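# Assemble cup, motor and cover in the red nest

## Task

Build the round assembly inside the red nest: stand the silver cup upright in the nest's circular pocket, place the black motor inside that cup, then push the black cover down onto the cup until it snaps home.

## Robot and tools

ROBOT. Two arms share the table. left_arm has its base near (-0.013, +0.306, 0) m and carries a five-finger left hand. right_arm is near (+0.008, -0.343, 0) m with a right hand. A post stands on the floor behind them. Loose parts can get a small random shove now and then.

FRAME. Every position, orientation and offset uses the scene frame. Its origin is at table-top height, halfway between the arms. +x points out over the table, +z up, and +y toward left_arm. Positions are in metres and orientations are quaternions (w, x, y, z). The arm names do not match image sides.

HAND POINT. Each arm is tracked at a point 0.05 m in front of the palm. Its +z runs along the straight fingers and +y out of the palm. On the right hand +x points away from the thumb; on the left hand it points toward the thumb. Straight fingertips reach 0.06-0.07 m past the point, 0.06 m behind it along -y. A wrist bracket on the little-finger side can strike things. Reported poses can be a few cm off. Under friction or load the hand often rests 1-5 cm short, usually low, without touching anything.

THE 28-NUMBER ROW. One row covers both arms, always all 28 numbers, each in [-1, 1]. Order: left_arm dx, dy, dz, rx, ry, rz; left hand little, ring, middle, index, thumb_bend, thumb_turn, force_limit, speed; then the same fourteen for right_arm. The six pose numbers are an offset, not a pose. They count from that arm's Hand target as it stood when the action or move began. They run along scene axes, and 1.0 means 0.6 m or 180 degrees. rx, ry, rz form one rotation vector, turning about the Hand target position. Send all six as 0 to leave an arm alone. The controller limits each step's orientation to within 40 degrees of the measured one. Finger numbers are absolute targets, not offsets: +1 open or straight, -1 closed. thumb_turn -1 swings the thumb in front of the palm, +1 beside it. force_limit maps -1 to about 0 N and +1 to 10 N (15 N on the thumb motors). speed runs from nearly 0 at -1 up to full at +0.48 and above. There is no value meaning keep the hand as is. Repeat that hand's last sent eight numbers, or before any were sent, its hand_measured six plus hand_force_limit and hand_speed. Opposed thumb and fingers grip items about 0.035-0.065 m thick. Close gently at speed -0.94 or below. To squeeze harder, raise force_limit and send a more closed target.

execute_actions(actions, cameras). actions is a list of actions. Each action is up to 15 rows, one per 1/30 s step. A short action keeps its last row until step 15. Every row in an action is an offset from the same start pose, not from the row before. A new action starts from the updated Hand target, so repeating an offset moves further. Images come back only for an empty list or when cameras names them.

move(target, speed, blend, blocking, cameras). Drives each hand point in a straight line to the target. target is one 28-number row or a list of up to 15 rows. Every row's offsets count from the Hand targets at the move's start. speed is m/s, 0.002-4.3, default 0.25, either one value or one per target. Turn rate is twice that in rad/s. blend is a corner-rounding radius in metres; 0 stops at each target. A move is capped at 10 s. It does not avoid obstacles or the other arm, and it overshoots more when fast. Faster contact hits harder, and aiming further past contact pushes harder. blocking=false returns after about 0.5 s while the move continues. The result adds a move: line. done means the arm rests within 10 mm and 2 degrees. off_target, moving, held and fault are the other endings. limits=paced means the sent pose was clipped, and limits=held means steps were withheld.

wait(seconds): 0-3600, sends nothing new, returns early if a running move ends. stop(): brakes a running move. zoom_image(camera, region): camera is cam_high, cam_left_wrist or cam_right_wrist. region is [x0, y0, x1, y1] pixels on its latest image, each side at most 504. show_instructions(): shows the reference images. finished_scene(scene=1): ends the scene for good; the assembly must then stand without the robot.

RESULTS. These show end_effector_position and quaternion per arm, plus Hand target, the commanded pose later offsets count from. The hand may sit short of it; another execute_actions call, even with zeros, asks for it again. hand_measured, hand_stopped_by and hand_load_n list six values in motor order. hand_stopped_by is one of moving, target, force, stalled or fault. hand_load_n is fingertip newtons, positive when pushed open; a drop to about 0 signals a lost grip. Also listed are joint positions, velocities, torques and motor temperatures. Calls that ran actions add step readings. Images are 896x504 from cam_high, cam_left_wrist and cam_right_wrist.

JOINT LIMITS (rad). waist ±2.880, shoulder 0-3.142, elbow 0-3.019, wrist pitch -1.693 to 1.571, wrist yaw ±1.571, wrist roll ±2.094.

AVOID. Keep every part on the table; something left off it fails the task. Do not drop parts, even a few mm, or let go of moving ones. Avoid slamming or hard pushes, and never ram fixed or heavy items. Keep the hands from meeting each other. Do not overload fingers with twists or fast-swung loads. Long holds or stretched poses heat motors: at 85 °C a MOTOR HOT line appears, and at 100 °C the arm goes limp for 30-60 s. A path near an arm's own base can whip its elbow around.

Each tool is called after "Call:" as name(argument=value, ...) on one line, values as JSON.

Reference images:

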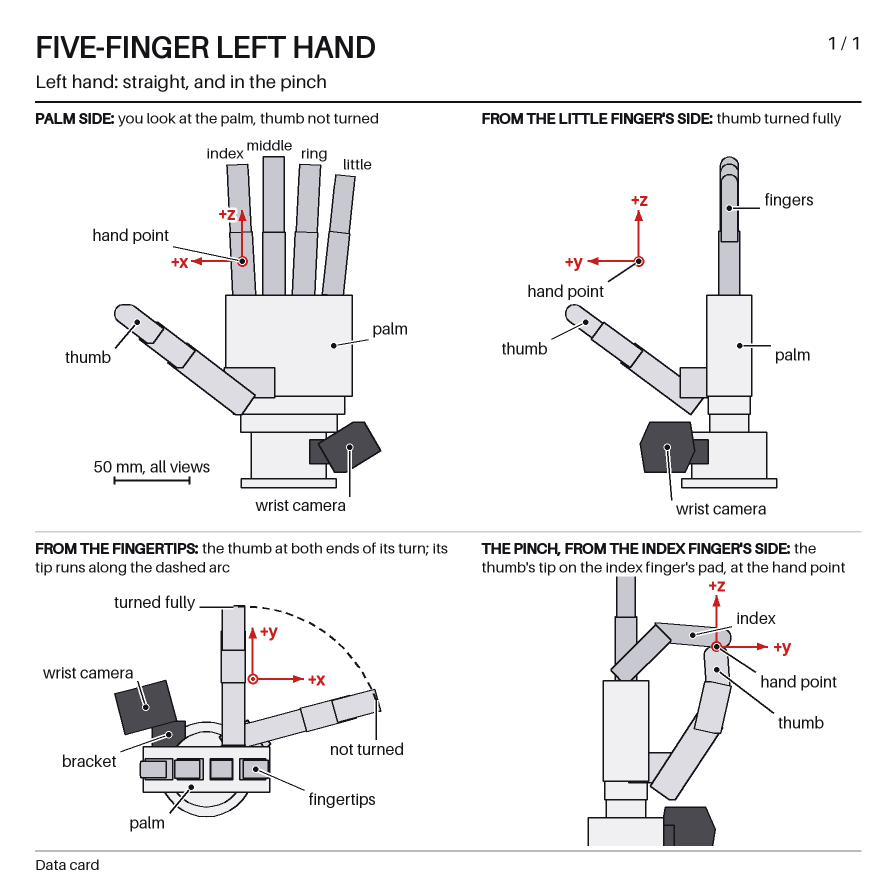

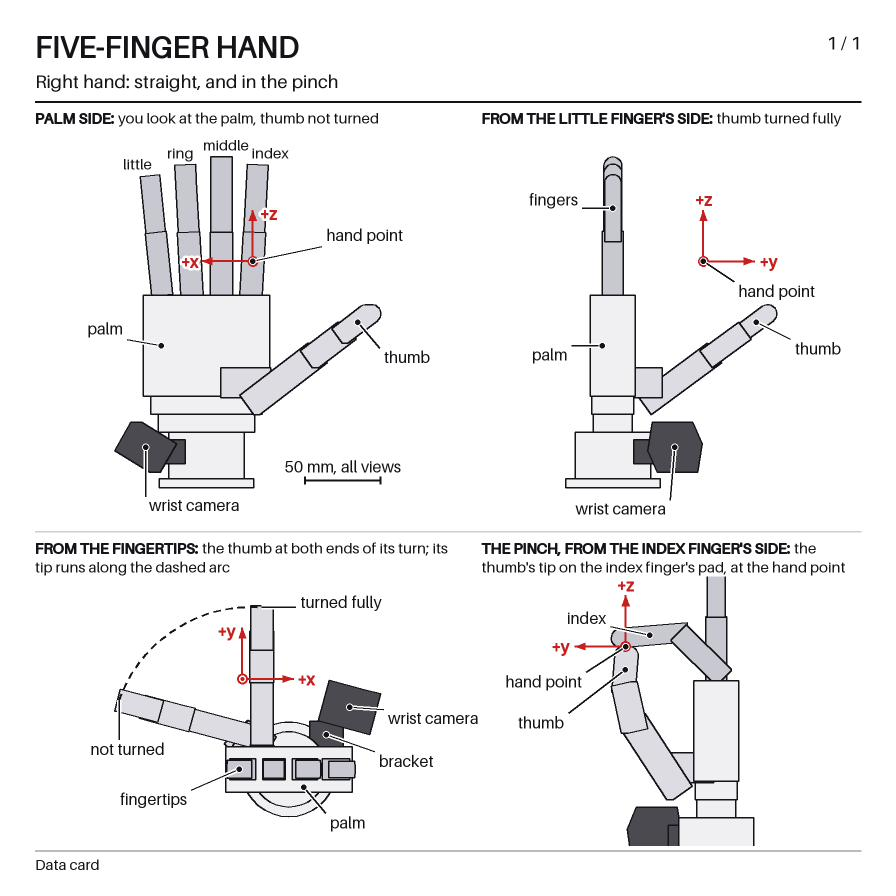

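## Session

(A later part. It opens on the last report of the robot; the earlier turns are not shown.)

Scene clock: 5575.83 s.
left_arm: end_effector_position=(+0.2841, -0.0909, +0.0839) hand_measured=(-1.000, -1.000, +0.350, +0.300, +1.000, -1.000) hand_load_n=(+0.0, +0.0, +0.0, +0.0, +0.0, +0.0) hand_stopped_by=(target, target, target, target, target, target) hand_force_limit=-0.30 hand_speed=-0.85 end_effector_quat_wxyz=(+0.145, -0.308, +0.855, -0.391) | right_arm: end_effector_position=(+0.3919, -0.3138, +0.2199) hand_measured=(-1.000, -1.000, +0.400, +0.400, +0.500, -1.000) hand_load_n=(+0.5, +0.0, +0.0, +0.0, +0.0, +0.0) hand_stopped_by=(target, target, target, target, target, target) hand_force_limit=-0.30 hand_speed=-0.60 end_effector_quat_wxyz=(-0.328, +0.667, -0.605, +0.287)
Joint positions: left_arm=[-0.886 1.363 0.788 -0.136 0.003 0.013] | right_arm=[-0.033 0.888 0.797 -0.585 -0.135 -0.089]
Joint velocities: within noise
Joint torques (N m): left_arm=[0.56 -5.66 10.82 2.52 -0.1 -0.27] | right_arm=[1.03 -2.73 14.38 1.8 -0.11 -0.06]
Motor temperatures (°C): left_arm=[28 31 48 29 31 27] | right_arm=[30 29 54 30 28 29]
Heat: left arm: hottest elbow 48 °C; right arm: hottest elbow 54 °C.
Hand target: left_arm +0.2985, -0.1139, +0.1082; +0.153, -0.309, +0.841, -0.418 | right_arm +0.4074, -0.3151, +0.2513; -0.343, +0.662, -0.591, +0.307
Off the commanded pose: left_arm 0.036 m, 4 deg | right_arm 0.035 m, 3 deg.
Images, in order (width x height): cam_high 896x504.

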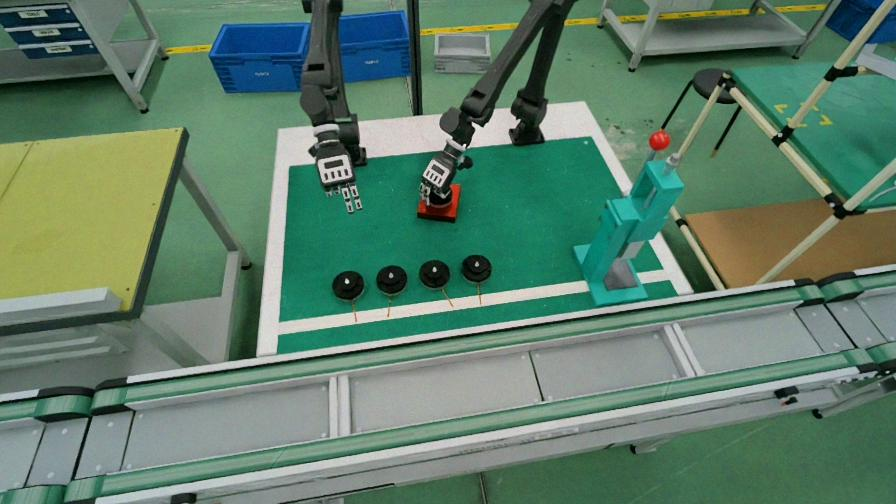

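Call:
move(target=[-0.012,0.0160,-0.004,0,0,0,-1,-1,0.35,0.3,1,-1,-0.3,-0.85,0,0,0,0,0,0,-1,-1,0.4,0.4,0.5,-1,-0.3,-0.6], speed=0.03, cameras=["cam_left_wrist"])

Scene clock: 5592.03 s.
left_arm: end_effector_position=(+0.2842, -0.0910, +0.0847) hand_measured=(-1.000, -1.000, +0.350, +0.300, +1.000, -1.000) hand_load_n=(+0.0, +0.0, +0.0, +0.0, +0.0, +0.0) hand_stopped_by=(target, target, target, target, target, target) hand_force_limit=-0.30 hand_speed=-0.85 end_effector_quat_wxyz=(+0.145, -0.308, +0.855, -0.391) | right_arm: end_effector_position=(+0.3919, -0.3138, +0.2199) hand_measured=(-1.000, -1.000, +0.400, +0.400, +0.500, -1.000) hand_load_n=(+0.0, +0.0, +0.0, +0.0, +0.0, +0.0) hand_stopped_by=(target, target, target, target, target, target) hand_force_limit=-0.30 hand_speed=-0.60 end_effector_quat_wxyz=(-0.328, +0.667, -0.605, +0.287)
Joint positions: left_arm=[-0.886 1.361 0.788 -0.136 0.003 0.013] | right_arm=[-0.033 0.888 0.797 -0.585 -0.135 -0.089]
Joint torques (N m): left_arm=[0.44 -7.41 8.62 2.86 -0.07 -0.24] | right_arm=[1.14 -2.73 14.38 1.78 -0.12 -0.06]
Heat: left arm: hottest elbow 47 °C; right arm: hottest elbow 54 °C.
Hand target: left_arm +0.2913, -0.1043, +0.1058; +0.153, -0.309, +0.841, -0.418 | right_arm +0.4074, -0.3151, +0.2513; -0.343, +0.662, -0.591, +0.307
Off the commanded pose: left_arm 0.026 m, 4 deg | right_arm 0.035 m, 3 deg.
move: off_target (left_arm)
cam_left_wrist: T_world_to_cam=[[0.18818, -0.69285, 0.6961, -0.1706], [-0.9821, -0.12701, 0.13908, 0.25802], [-0.00795, -0.70981, -0.70435, 0.11382]] pos_world=[0.28641, -0.00464, 0.16304]

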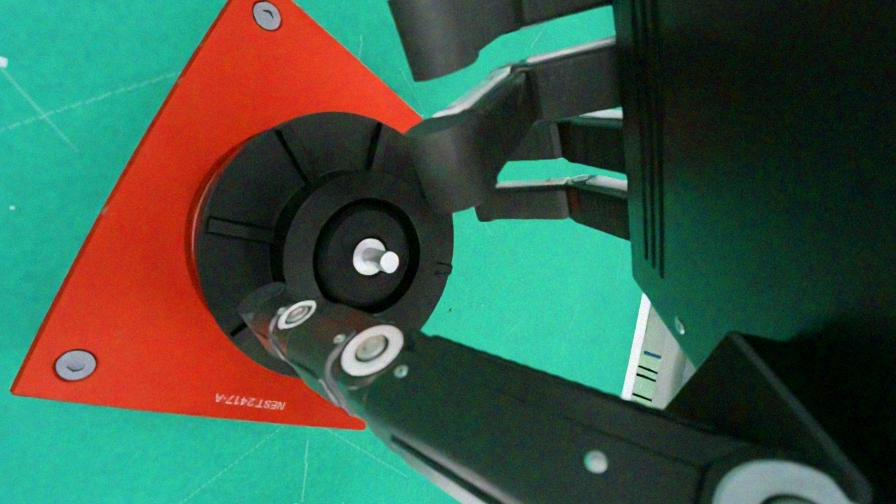

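Call:
move(target=[-0.007,0.0094,-0.005,0,0,0,-1,-1,0.35,0.3,1,-1,-0.3,-0.85,0,0,0,0,0,0,-1,-1,0.4,0.4,0.5,-1,-0.3,-0.6], speed=0.03, cameras=["cam_left_wrist"])

Scene clock: 5598.00 s.
left_arm: end_effector_position=(+0.2851, -0.0920, +0.0920) hand_measured=(-1.000, -1.000, +0.350, +0.300, +1.000, -1.000) hand_load_n=(+0.0, +0.5, +0.0, +0.0, +0.0, +0.0) hand_stopped_by=(target, target, target, target, target, target) hand_force_limit=-0.30 hand_speed=-0.85 end_effector_quat_wxyz=(+0.149, -0.306, +0.851, -0.400) | right_arm: end_effector_position=(+0.3919, -0.3138, +0.2199) hand_measured=(-1.000, -1.000, +0.400, +0.400, +0.500, -1.000) hand_load_n=(+0.0, +0.0, +0.0, +0.0, +0.0, +0.0) hand_stopped_by=(target, target, target, target, target, target) hand_force_limit=-0.30 hand_speed=-0.60 end_effector_quat_wxyz=(-0.328, +0.667, -0.605, +0.287)
Joint positions: left_arm=[-0.886 1.346 0.785 -0.127 0.003 0.013] | right_arm=[-0.033 0.888 0.797 -0.585 -0.135 -0.089]
Joint torques (N m): left_arm=[0.5 -6.95 7.46 2.81 -0.05 -0.25] | right_arm=[1.08 -2.84 14.38 1.78 -0.11 -0.06]
Heat: left arm: hottest elbow 47 °C; right arm: hottest elbow 54 °C.
Hand target: left_arm +0.2871, -0.0987, +0.1028; +0.153, -0.309, +0.841, -0.418 | right_arm +0.4074, -0.3151, +0.2513; -0.343, +0.662, -0.591, +0.307
Off the commanded pose: left_arm 0.013 m, 2 deg | right_arm 0.035 m, 3 deg.
move: off_target (left_arm)
cam_left_wrist: T_world_to_cam=[[0.1784, -0.68134, 0.70989, -0.1739], [-0.98396, -0.12482, 0.12747, 0.25956], [0.00176, -0.72124, -0.69268, 0.11332]] pos_world=[0.28622, -0.00436, 0.16886]

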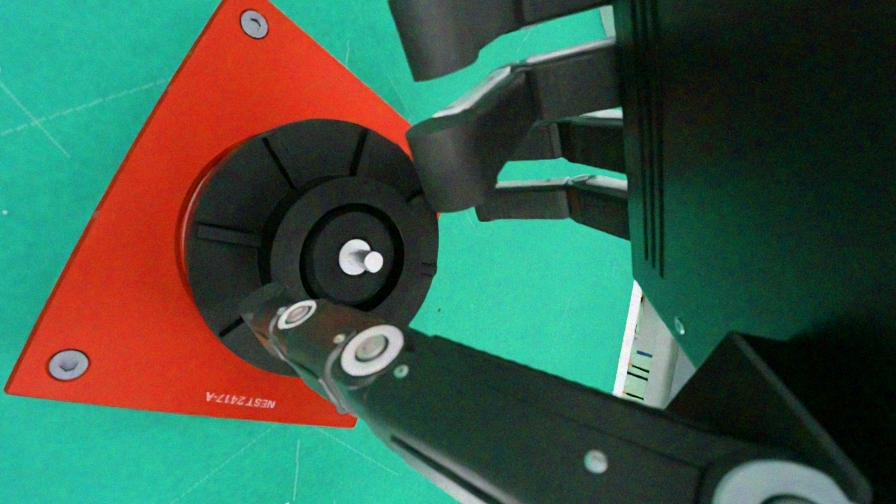

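Call:
move(target=[-0.006,0.0088,-0.007,0,0,0,-1,-1,0.35,0.3,1,-1,-0.3,-0.85,0,0,0,0,0,0,-1,-1,0.4,0.4,0.5,-1,-0.3,-0.6], speed=0.03, cameras=["cam_left_wrist"])

Scene clock: 5605.77 s.
left_arm: end_effector_position=(+0.2802, -0.0863, +0.0856) hand_measured=(-1.000, -1.000, +0.350, +0.300, +1.000, -1.000) hand_load_n=(+0.5, +0.0, +0.0, +0.0, +0.0, +0.0) hand_stopped_by=(target, target, target, target, target, target) hand_force_limit=-0.30 hand_speed=-0.85 end_effector_quat_wxyz=(+0.148, -0.306, +0.852, -0.398) | right_arm: end_effector_position=(+0.3919, -0.3138, +0.2199) hand_measured=(-1.000, -1.000, +0.400, +0.400, +0.500, -1.000) hand_load_n=(+0.0, +0.0, +0.0, +0.0, +0.0, +0.0) hand_stopped_by=(target, target, target, target, target, target) hand_force_limit=-0.30 hand_speed=-0.60 end_effector_quat_wxyz=(-0.328, +0.667, -0.605, +0.287)
Joint positions: left_arm=[-0.886 1.338 0.76 -0.115 0.003 0.013] | right_arm=[-0.033 0.888 0.797 -0.585 -0.135 -0.089]
Joint torques (N m): left_arm=[0.85 -6.89 7.5 2.84 0.03 -0.26] | right_arm=[1.03 -2.78 14.39 1.78 -0.12 -0.07]
Heat: left arm: hottest elbow 47 °C; right arm: hottest elbow 54 °C.
Hand target: left_arm +0.2835, -0.0934, +0.0986; +0.153, -0.309, +0.841, -0.418 | right_arm +0.4074, -0.3151, +0.2513; -0.343, +0.662, -0.591, +0.307
Off the commanded pose: left_arm 0.015 m, 3 deg | right_arm 0.035 m, 3 deg.
move: off_target (left_arm)
cam_left_wrist: T_world_to_cam=[[0.18052, -0.68381, 0.70697, -0.16526], [-0.98357, -0.12523, 0.13001, 0.25595], [-0.00037, -0.71883, -0.69519, 0.11407]] pos_world=[0.28162, 0.00105, 0.16285]

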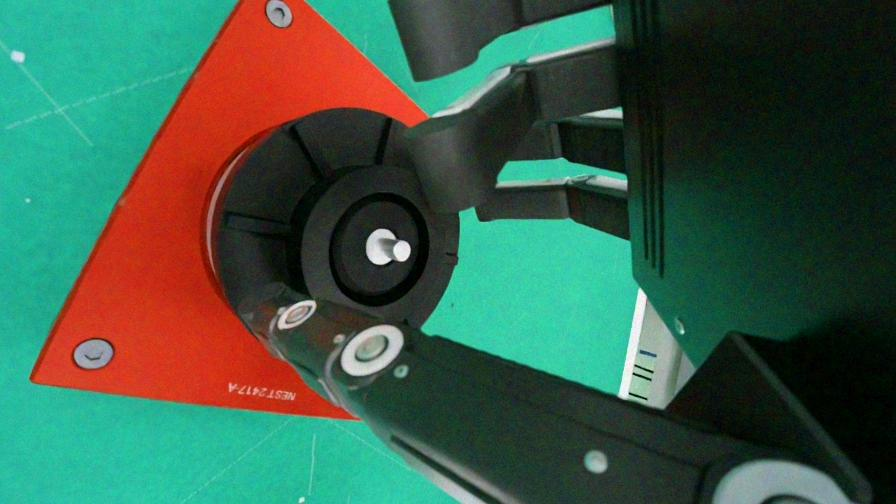

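Call:
move(target=[0,0,0,0,0,0,-1,-1,0.0,0.0,1,-1,-0.3,-0.8,0,0,0,0,0,0,-1,-1,0.4,0.4,0.5,-1,-0.3,-0.6], speed=0.03, cameras=["cam_left_wrist","cam_high"])

Call:
zoom_image(camera="cam_high", region=[420, 175, 460, 215])

Call:
zoom_image(camera="cam_left_wrist", region=[200, 90, 500, 390])

Scene clock: 5617.00 s.
left_arm: end_effector_position=(+0.2816, -0.0879, +0.0886) hand_measured=(-1.000, -1.000, +0.000, +0.000, +1.000, -1.000) hand_load_n=(+0.0, +0.0, +0.0, +0.0, +0.0, +0.0) hand_stopped_by=(target, target, target, target, target, target) hand_force_limit=-0.30 hand_speed=-0.80 end_effector_quat_wxyz=(+0.150, -0.305, +0.849, -0.404) | right_arm: end_effector_position=(+0.3919, -0.3138, +0.2199) hand_measured=(-1.000, -1.000, +0.400, +0.400, +0.500, -1.000) hand_load_n=(+0.0, +0.0, +0.0, +0.0, +0.0, +0.0) hand_stopped_by=(target, target, target, target, target, target) hand_force_limit=-0.30 hand_speed=-0.60 end_effector_quat_wxyz=(-0.328, +0.667, -0.605, +0.287)
Joint positions: left_arm=[-0.886 1.335 0.76 -0.106 0.003 0.013] | right_arm=[-0.033 0.888 0.797 -0.585 -0.135 -0.089]
Joint torques (N m): left_arm=[0.62 -6.71 7.56 2.51 -0.01 -0.26] | right_arm=[1.08 -2.84 14.39 1.78 -0.12 -0.06]
Heat: left arm: hottest elbow 46 °C; right arm: hottest elbow 54 °C.
Hand target: left_arm +0.2835, -0.0934, +0.0986; +0.153, -0.309, +0.841, -0.418 | right_arm +0.4074, -0.3151, +0.2513; -0.343, +0.662, -0.591, +0.307
Off the commanded pose: left_arm 0.012 m, 2 deg | right_arm 0.035 m, 3 deg.
move: done
cam_left_wrist: T_world_to_cam=[[0.17483, -0.67715, 0.71477, -0.1672], [-0.98459, -0.12407, 0.12328, 0.25775], [0.0052, -0.72531, -0.68841, 0.11219]] pos_world=[0.28242, 0.00014, 0.16496]
Images, in order (width x height): cam_high 896x504, cam_left_wrist 896x504.

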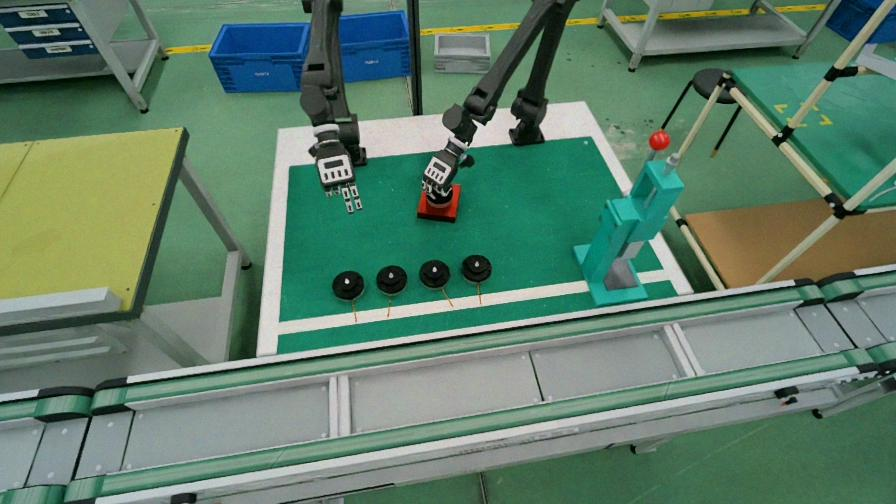

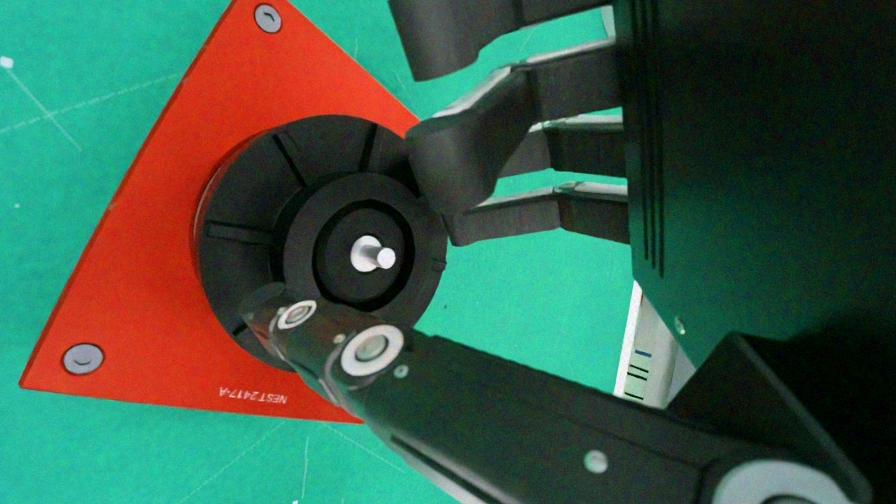

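Scaled by 12.600 from the camera's image (finer frame: 1280x720).

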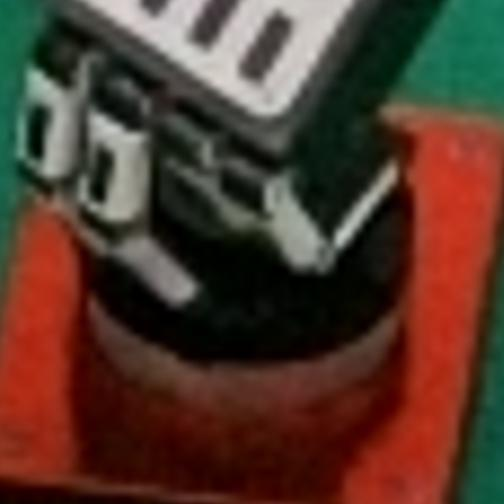

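Scaled by 1.680 from the camera's image (finer frame: 1280x720).

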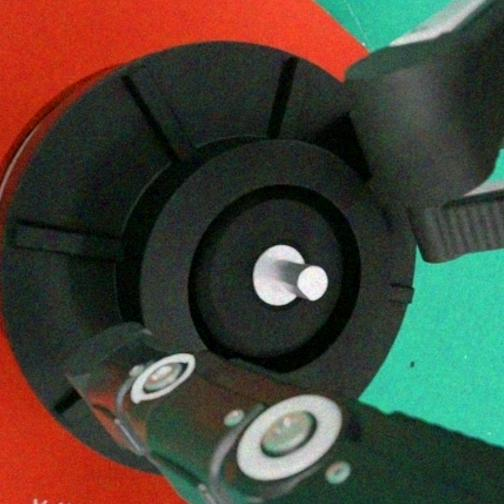

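Call:
move(target=[0,0,-0.018,0,0,0,-1,-1,0.0,0.0,1,-1,-0.3,-0.8,0,0,0,0,0,0,-1,-1,0.4,0.4,0.5,-1,-0.3,-0.6], speed=0.03, cameras=["cam_left_wrist","cam_high"])

Call:
zoom_image(camera="cam_high", region=[420, 175, 460, 215])

Call:
zoom_image(camera="cam_left_wrist", region=[200, 90, 500, 390])

Scene clock: 5630.20 s.
left_arm: end_effector_position=(+0.2812, -0.0875, +0.0860) hand_measured=(-1.000, -1.000, +0.000, +0.000, +1.000, -1.000) hand_load_n=(+0.0, +0.0, +0.5, +0.0, +0.0, +0.0) hand_stopped_by=(target, target, target, target, target, target) hand_force_limit=-0.30 hand_speed=-0.80 end_effector_quat_wxyz=(+0.152, -0.305, +0.847, -0.408) | right_arm: end_effector_position=(+0.3919, -0.3138, +0.2199) hand_measured=(-1.000, -1.000, +0.400, +0.400, +0.500, -1.000) hand_load_n=(+0.5, +0.0, +0.0, +0.0, +0.0, +0.0) hand_stopped_by=(target, target, target, target, target, target) hand_force_limit=-0.30 hand_speed=-0.60 end_effector_quat_wxyz=(-0.328, +0.667, -0.605, +0.287)
Joint positions: left_arm=[-0.886 1.335 0.747 -0.081 0.003 0.013] | right_arm=[-0.033 0.888 0.797 -0.585 -0.135 -0.089]
Joint torques (N m): left_arm=[0.73 -5.07 7.28 2.99 -0.01 -0.24] | right_arm=[1.08 -2.78 14.39 1.78 -0.12 -0.07]
Heat: left arm: hottest elbow 45 °C; right arm: hottest elbow 54 °C.
Hand target: left_arm +0.2835, -0.0934, +0.0878; +0.153, -0.309, +0.841, -0.418 | right_arm +0.4074, -0.3151, +0.2513; -0.343, +0.662, -0.591, +0.307
Off the commanded pose: left_arm 0.007 m, 1 deg | right_arm 0.035 m, 3 deg.
move: done
cam_left_wrist: T_world_to_cam=[[0.16984, -0.67127, 0.7215, -0.16378], [-0.98542, -0.12308, 0.11746, 0.25856], [0.00995, -0.73093, -0.68238, 0.10842]] pos_world=[0.28153, 0.00113, 0.16178]
Images, in order (width x height): cam_high 896x504, cam_left_wrist 896x504.

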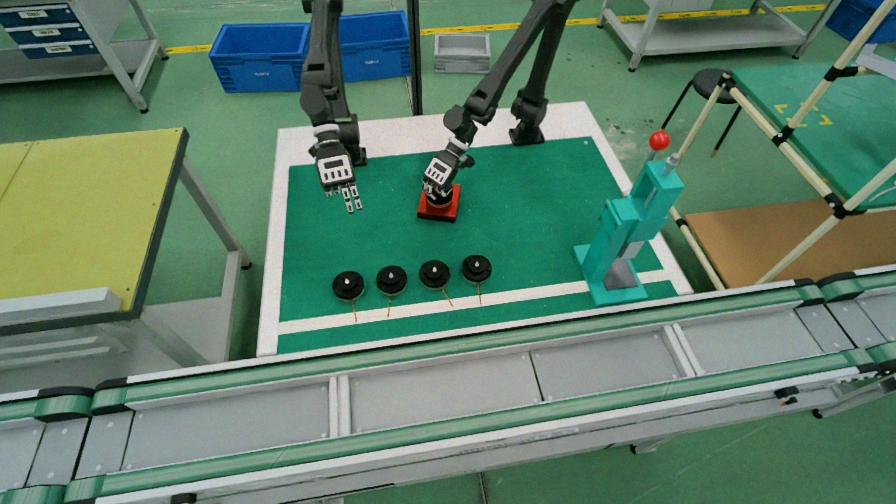

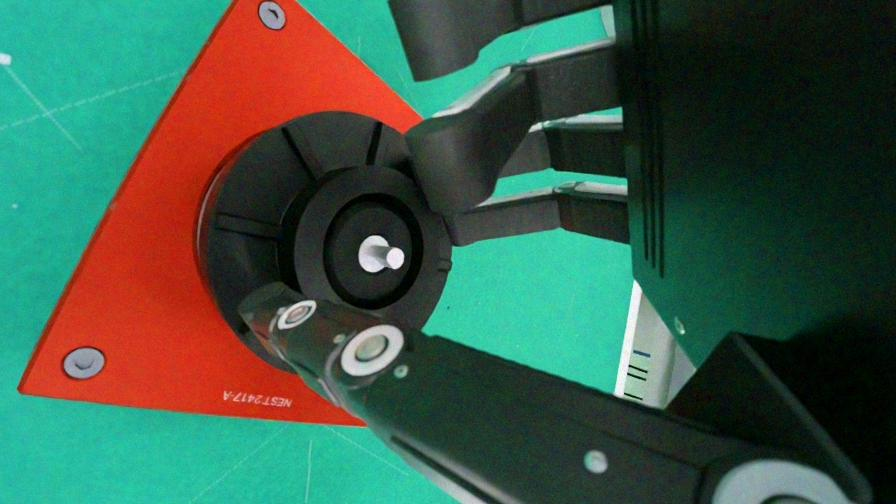

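Scaled by 12.600 from the camera's image (finer frame: 1280x720).

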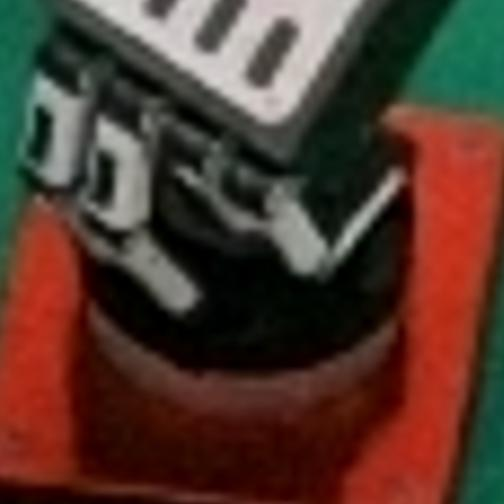

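Scaled by 1.680 from the camera's image (finer frame: 1280x720).

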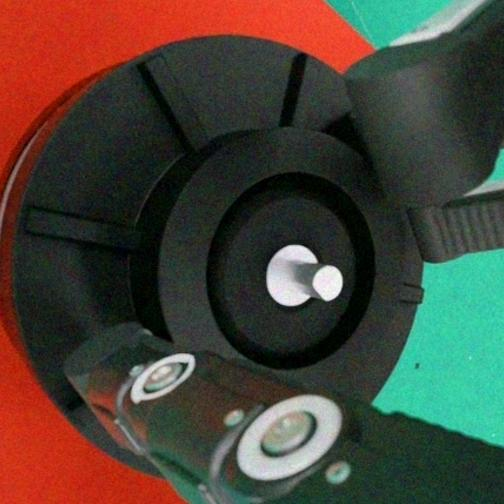

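Call:
zoom_image(camera="cam_high", region=[425, 190, 455, 215])

Scaled by 16.800 from the camera's image (finer frame: 1280x720).

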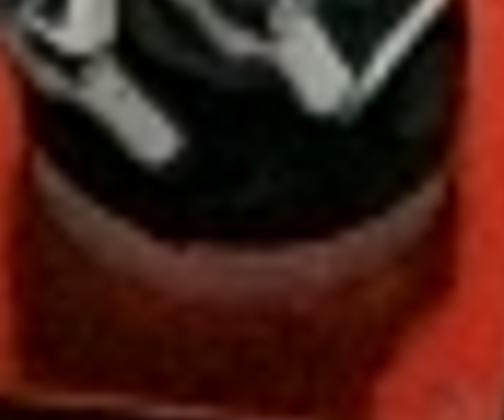

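Call:
move(target=[0,0,-0.007,0,0,0,-1,-1,0.0,0.0,1,-1,-0.3,-0.8,0,0,0,0,0,0,-1,-1,0.4,0.4,0.5,-1,-0.3,-0.6], speed=0.03, cameras=["cam_left_wrist","cam_high"])

Call:
zoom_image(camera="cam_high", region=[425, 190, 455, 215])

Call:
zoom_image(camera="cam_left_wrist", region=[200, 90, 500, 390])

Scene clock: 5648.40 s.
left_arm: end_effector_position=(+0.2819, -0.0883, +0.0835) hand_measured=(-1.000, -1.000, +0.000, +0.000, +1.000, -1.000) hand_load_n=(+0.0, +0.0, +0.0, +0.0, +0.0, +0.0) hand_stopped_by=(target, target, target, target, target, target) hand_force_limit=-0.30 hand_speed=-0.80 end_effector_quat_wxyz=(+0.152, -0.304, +0.846, -0.410) | right_arm: end_effector_position=(+0.3919, -0.3138, +0.2199) hand_measured=(-1.000, -1.000, +0.400, +0.400, +0.500, -1.000) hand_load_n=(+0.0, +0.0, +0.0, +0.0, +0.0, +0.0) hand_stopped_by=(target, target, target, target, target, target) hand_force_limit=-0.30 hand_speed=-0.60 end_effector_quat_wxyz=(-0.328, +0.667, -0.605, +0.287)
Joint positions: left_arm=[-0.886 1.341 0.742 -0.066 0.003 0.013] | right_arm=[-0.033 0.888 0.797 -0.585 -0.135 -0.089]
Joint torques (N m): left_arm=[0.56 -5.48 7.15 2.85 0 -0.25] | right_arm=[1.08 -2.78 14.41 1.8 -0.11 -0.06]
Heat: left arm: hottest elbow 45 °C; right arm: hottest elbow 54 °C.
Hand target: left_arm +0.2835, -0.0934, +0.0836; +0.153, -0.309, +0.841, -0.418 | right_arm +0.4074, -0.3151, +0.2513; -0.343, +0.662, -0.591, +0.307
Off the commanded pose: left_arm 0.005 m, 1 deg | right_arm 0.035 m, 3 deg.
move: done
cam_left_wrist: T_world_to_cam=[[0.16766, -0.66877, 0.72432, -0.162], [-0.98577, -0.12265, 0.11494, 0.25973], [0.01197, -0.73328, -0.67982, 0.10516]] pos_world=[0.28193, 0.00063, 0.15898]
Images, in order (width x height): cam_high 896x504, cam_left_wrist 896x504.

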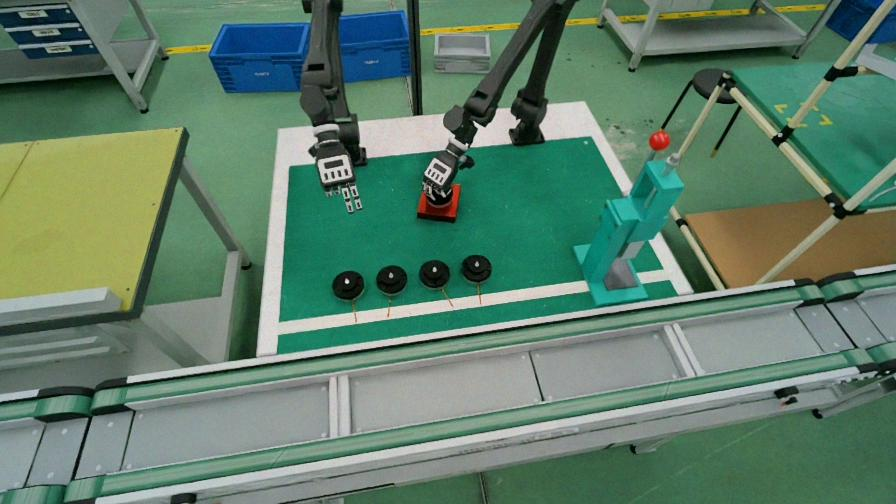

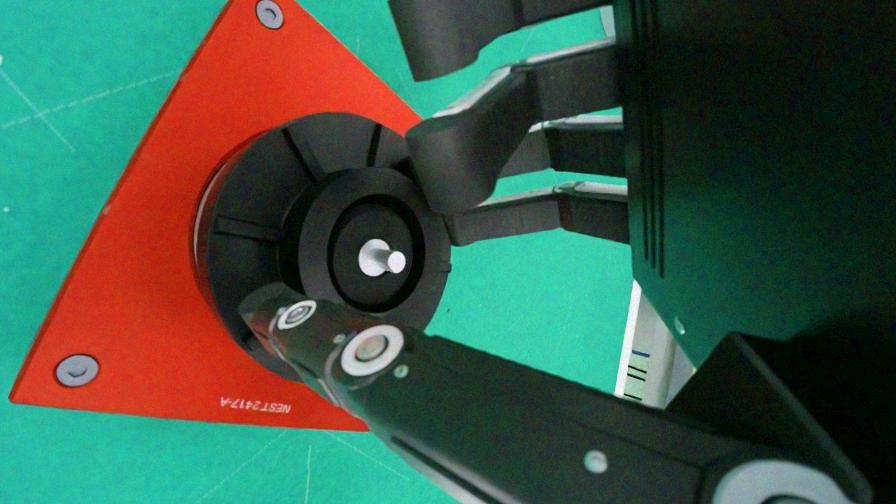

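Scaled by 16.800 from the camera's image (finer frame: 1280x720).

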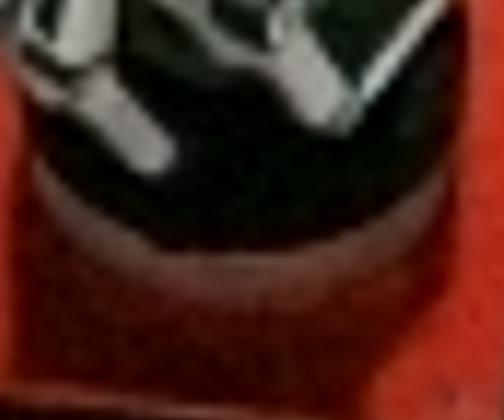

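Scaled by 1.680 from the camera's image (finer frame: 1280x720).

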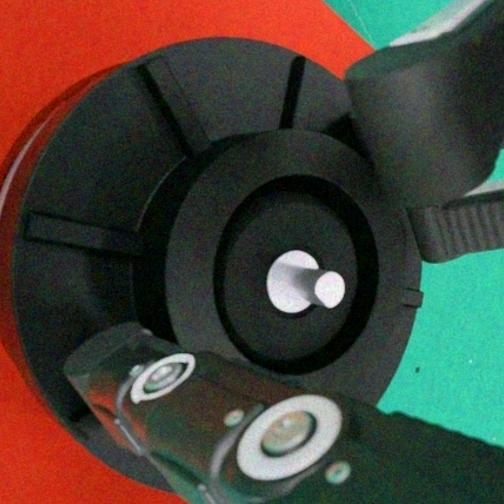

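Call:
move(target=[0,0,-0.006,0,0,0,-1,-1,0.0,0.0,1,-1,-0.3,-0.8,0,0,0,0,0,0,-1,-1,0.4,0.4,0.5,-1,-0.3,-0.6], speed=0.03, cameras=["cam_left_wrist","cam_high"])

Call:
zoom_image(camera="cam_high", region=[425, 190, 455, 215])

Call:
zoom_image(camera="cam_left_wrist", region=[200, 90, 500, 390])

Scene clock: 5657.30 s.
left_arm: end_effector_position=(+0.2829, -0.0894, +0.0830) hand_measured=(-1.000, -1.000, +0.000, +0.000, +1.000, -1.000) hand_load_n=(+0.0, +0.0, +0.0, +0.0, +0.0, +0.0) hand_stopped_by=(target, target, target, target, target, target) hand_force_limit=-0.30 hand_speed=-0.80 end_effector_quat_wxyz=(+0.154, -0.304, +0.845, -0.413) | right_arm: end_effector_position=(+0.3919, -0.3138, +0.2199) hand_measured=(-1.000, -1.000, +0.400, +0.400, +0.500, -1.000) hand_load_n=(+0.0, +0.0, +0.0, +0.0, +0.0, +0.0) hand_stopped_by=(target, target, target, target, target, target) hand_force_limit=-0.30 hand_speed=-0.60 end_effector_quat_wxyz=(-0.328, +0.667, -0.605, +0.287)
Joint positions: left_arm=[-0.886 1.344 0.739 -0.052 0.003 0.013] | right_arm=[-0.033 0.888 0.797 -0.585 -0.135 -0.089]
Joint torques (N m): left_arm=[0.44 -4.78 7.01 2.81 0 -0.24] | right_arm=[1.08 -2.78 14.39 1.78 -0.12 -0.06]
Heat: left arm: hottest elbow 45 °C; right arm: hottest elbow 54 °C.
Hand target: left_arm +0.2835, -0.0934, +0.0800; +0.153, -0.309, +0.841, -0.418 | right_arm +0.4074, -0.3151, +0.2513; -0.343, +0.662, -0.591, +0.307
Off the commanded pose: left_arm 0.005 m, 1 deg | right_arm 0.035 m, 3 deg.
move: done
cam_left_wrist: T_world_to_cam=[[0.16406, -0.66452, 0.72904, -0.16151], [-0.98633, -0.12198, 0.11078, 0.26118], [0.01531, -0.73725, -0.67544, 0.10226]] pos_world=[0.28254, -0.00008, 0.15789]
Images, in order (width x height): cam_high 896x504, cam_left_wrist 896x504.

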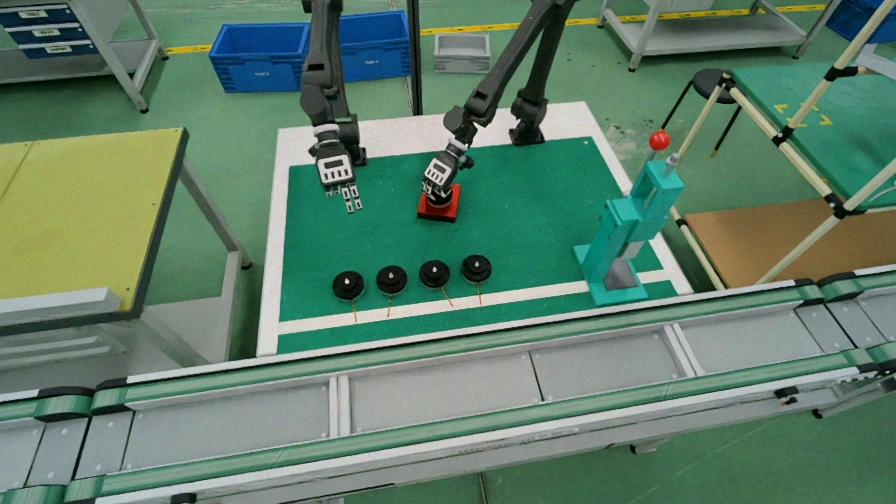

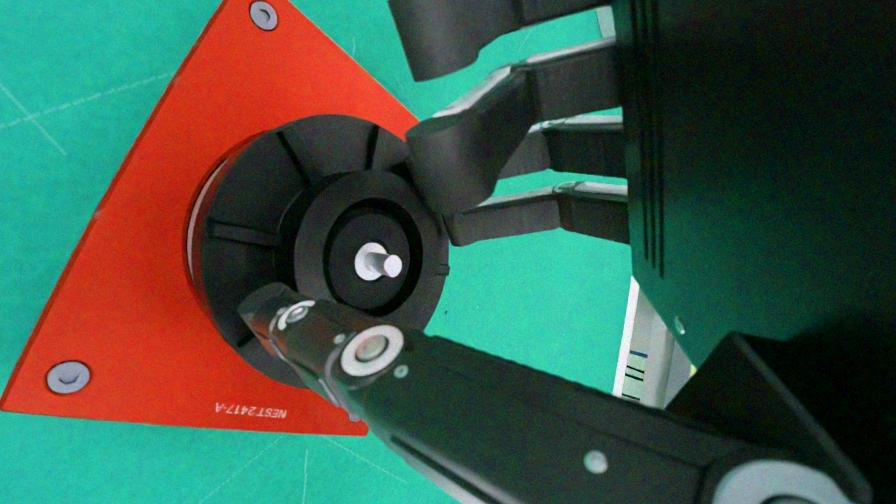

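Scaled by 16.800 from the camera's image (finer frame: 1280x720).

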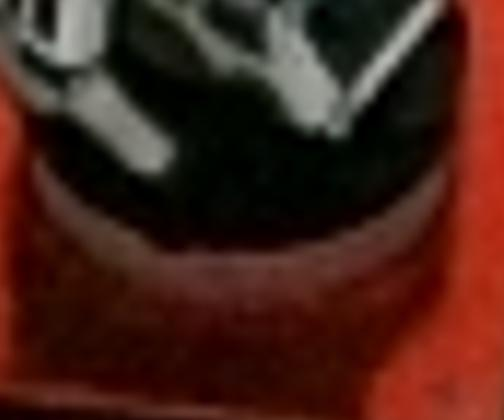

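Scaled by 1.680 from the camera's image (finer frame: 1280x720).

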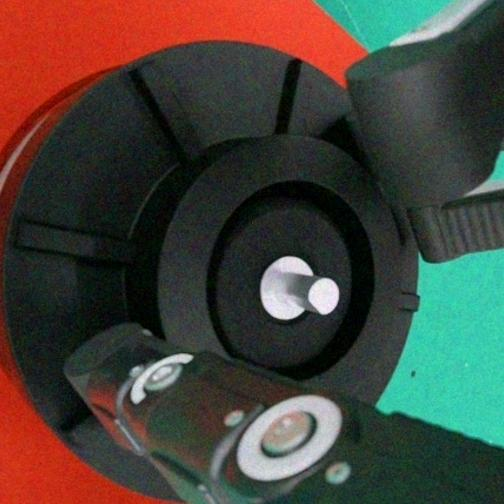

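Call:
move(target=[-0.008,0.0107,0.003,0.0152,0.0121,0,-1,-1,0.0,0.0,1,-1,-0.3,-0.8,0,0,0,0,0,0,-1,-1,0.4,0.4,0.5,-1,-0.3,-0.6], speed=0.03, cameras=["cam_left_wrist","cam_high"])

Call:
zoom_image(camera="cam_high", region=[425, 190, 455, 215])

Call:
zoom_image(camera="cam_left_wrist", region=[200, 90, 500, 390])

Scene clock: 5681.17 s.
left_arm: end_effector_position=(+0.2795, -0.0856, +0.0818) hand_measured=(-1.000, -1.000, +0.000, +0.000, +1.000, -1.000) hand_load_n=(+0.0, +0.0, +1.0, +0.0, -0.5, +0.0) hand_stopped_by=(target, target, target, target, target, target) hand_force_limit=-0.30 hand_speed=-0.80 end_effector_quat_wxyz=(+0.148, -0.307, +0.851, -0.400) | right_arm: end_effector_position=(+0.3919, -0.3138, +0.2199) hand_measured=(-1.000, -1.000, +0.400, +0.400, +0.500, -1.000) hand_load_n=(+0.0, +0.0, +0.0, +0.0, +0.0, +0.0) hand_stopped_by=(target, target, target, target, target, target) hand_force_limit=-0.30 hand_speed=-0.60 end_effector_quat_wxyz=(-0.328, +0.667, -0.605, +0.287)
Joint positions: left_arm=[-0.886 1.341 0.75 -0.098 0.003 0.012] | right_arm=[-0.033 0.888 0.797 -0.585 -0.135 -0.089]
Joint torques (N m): left_arm=[0.62 -5.42 8.4 0.73 -0.04 -0.21] | right_arm=[1.08 -2.73 14.38 1.78 -0.11 -0.06]
Heat: left arm: hottest elbow 45 °C; right arm: hottest elbow 54 °C.
Hand target: left_arm +0.2787, -0.0870, +0.0818; +0.144, -0.313, +0.853, -0.392 | right_arm +0.4074, -0.3151, +0.2513; -0.343, +0.662, -0.591, +0.307
Off the commanded pose: left_arm 0.002 m, 1 deg | right_arm 0.035 m, 3 deg.
move: done
cam_left_wrist: T_world_to_cam=[[0.18037, -0.68143, 0.7093, -0.16191], [-0.9836, -0.12579, 0.12927, 0.25584], [0.00114, -0.72099, -0.69295, 0.11109]] pos_world=[0.28072, 0.00194, 0.15875]
Images, in order (width x height): cam_high 896x504, cam_left_wrist 896x504.

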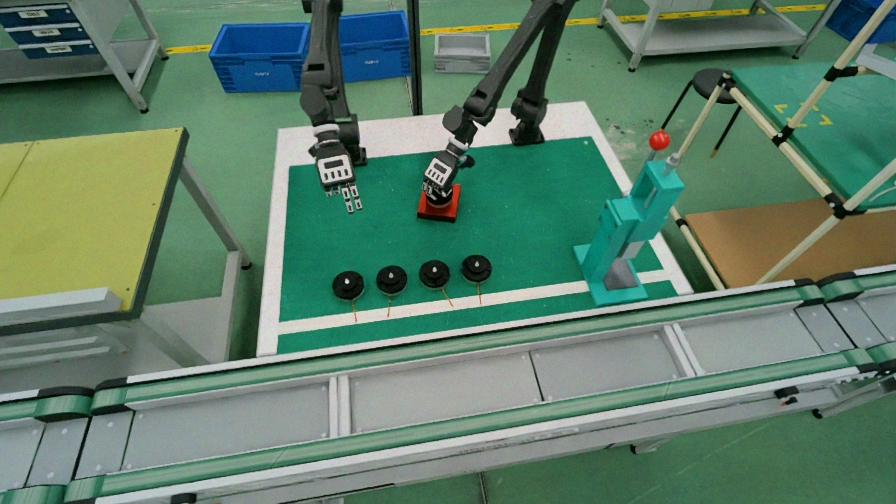

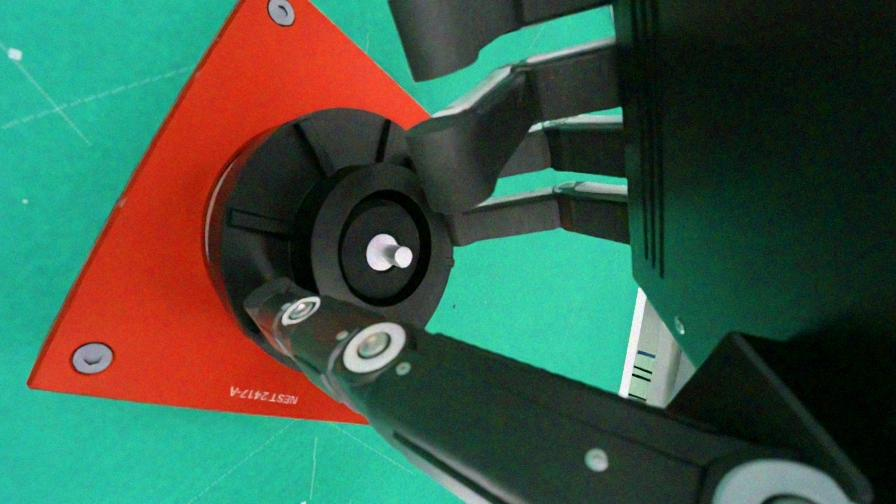

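Scaled by 16.800 from the camera's image (finer frame: 1280x720).

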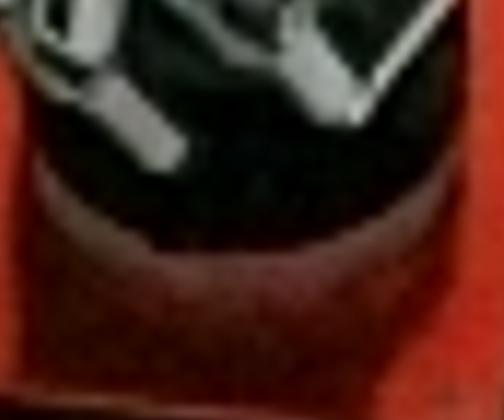

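Scaled by 1.680 from the camera's image (finer frame: 1280x720).

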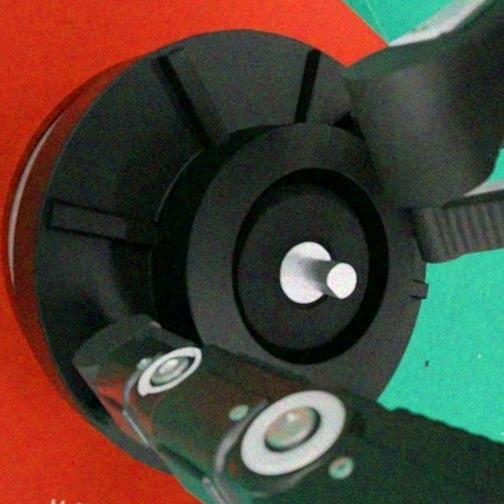

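Call:
move(target=[0.0,0.0,-0.008,0,0,0,-1,-1,0.0,0.0,1,-1,-0.3,-0.8,0,0,0,0,0,0,-1,-1,0.4,0.4,0.5,-1,-0.3,-0.6], speed=0.03, cameras=["cam_left_wrist","cam_high"])

Call:
zoom_image(camera="cam_high", region=[425, 190, 455, 215])

Call:
zoom_image(camera="cam_left_wrist", region=[200, 90, 500, 390])

Scene clock: 5694.67 s.
left_arm: end_effector_position=(+0.2801, -0.0851, +0.0818) hand_measured=(-1.000, -1.000, +0.000, +0.000, +1.000, -1.000) hand_load_n=(+0.0, +0.0, +1.0, +0.0, +0.0, +0.0) hand_stopped_by=(target, target, target, target, target, target) hand_force_limit=-0.30 hand_speed=-0.80 end_effector_quat_wxyz=(+0.149, -0.307, +0.851, -0.400) | right_arm: end_effector_position=(+0.3919, -0.3138, +0.2199) hand_measured=(-1.000, -1.000, +0.400, +0.400, +0.500, -1.000) hand_load_n=(+0.0, +0.0, +0.0, +0.0, +0.0, +0.0) hand_stopped_by=(target, target, target, target, target, target) hand_force_limit=-0.30 hand_speed=-0.60 end_effector_quat_wxyz=(-0.328, +0.667, -0.605, +0.287)
Joint positions: left_arm=[-0.884 1.341 0.75 -0.098 0.003 0.012] | right_arm=[-0.033 0.888 0.797 -0.585 -0.135 -0.089]
Joint torques (N m): left_arm=[0.85 -4.84 8.01 1.36 -0.02 -0.22] | right_arm=[1.08 -2.84 14.37 1.8 -0.11 -0.06]
Heat: left arm: hottest elbow 44 °C; right arm: hottest elbow 54 °C.
Hand target: left_arm +0.2787, -0.0870, +0.0770; +0.144, -0.313, +0.853, -0.392 | right_arm +0.4074, -0.3151, +0.2513; -0.343, +0.662, -0.591, +0.307
Off the commanded pose: left_arm 0.005 m, 1 deg | right_arm 0.035 m, 3 deg.
move: done
cam_left_wrist: T_world_to_cam=[[0.18141, -0.68116, 0.7093, -0.16195], [-0.9834, -0.12729, 0.12928, 0.25634], [0.00223, -0.72098, -0.69295, 0.11115]] pos_world=[0.28122, 0.00245, 0.15875]
Images, in order (width x height): cam_high 896x504, cam_left_wrist 896x504.

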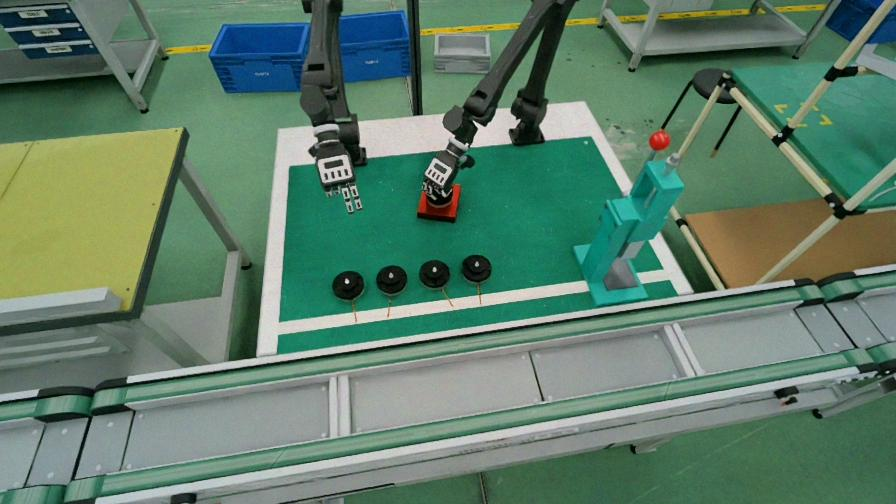

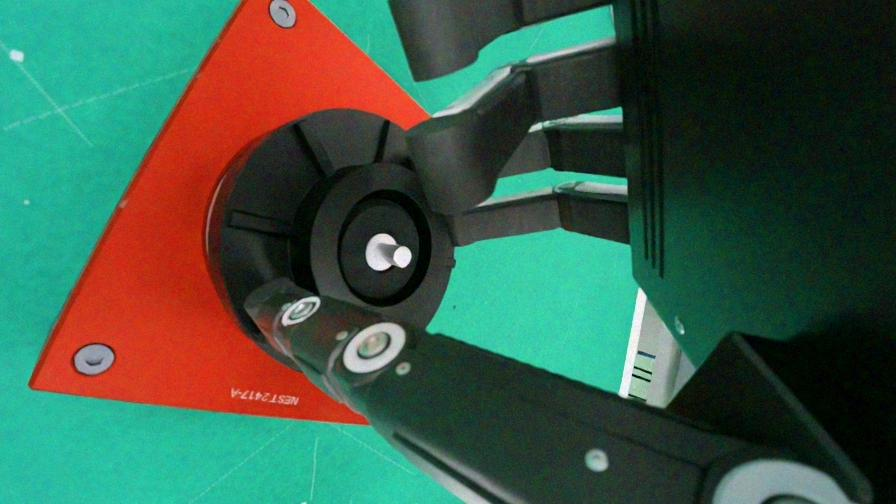

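Scaled by 16.800 from the camera's image (finer frame: 1280x720).

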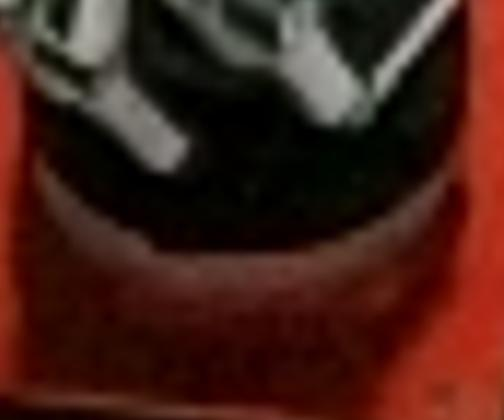

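Scaled by 1.680 from the camera's image (finer frame: 1280x720).

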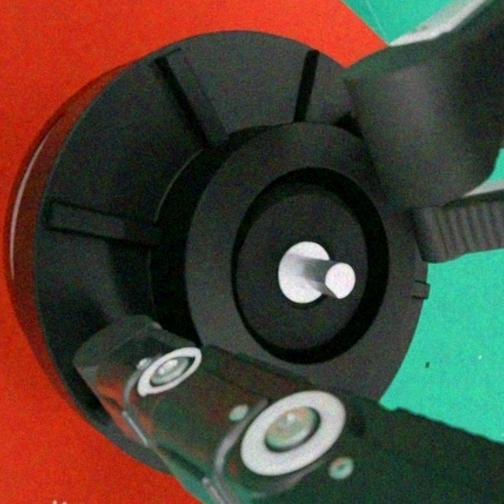

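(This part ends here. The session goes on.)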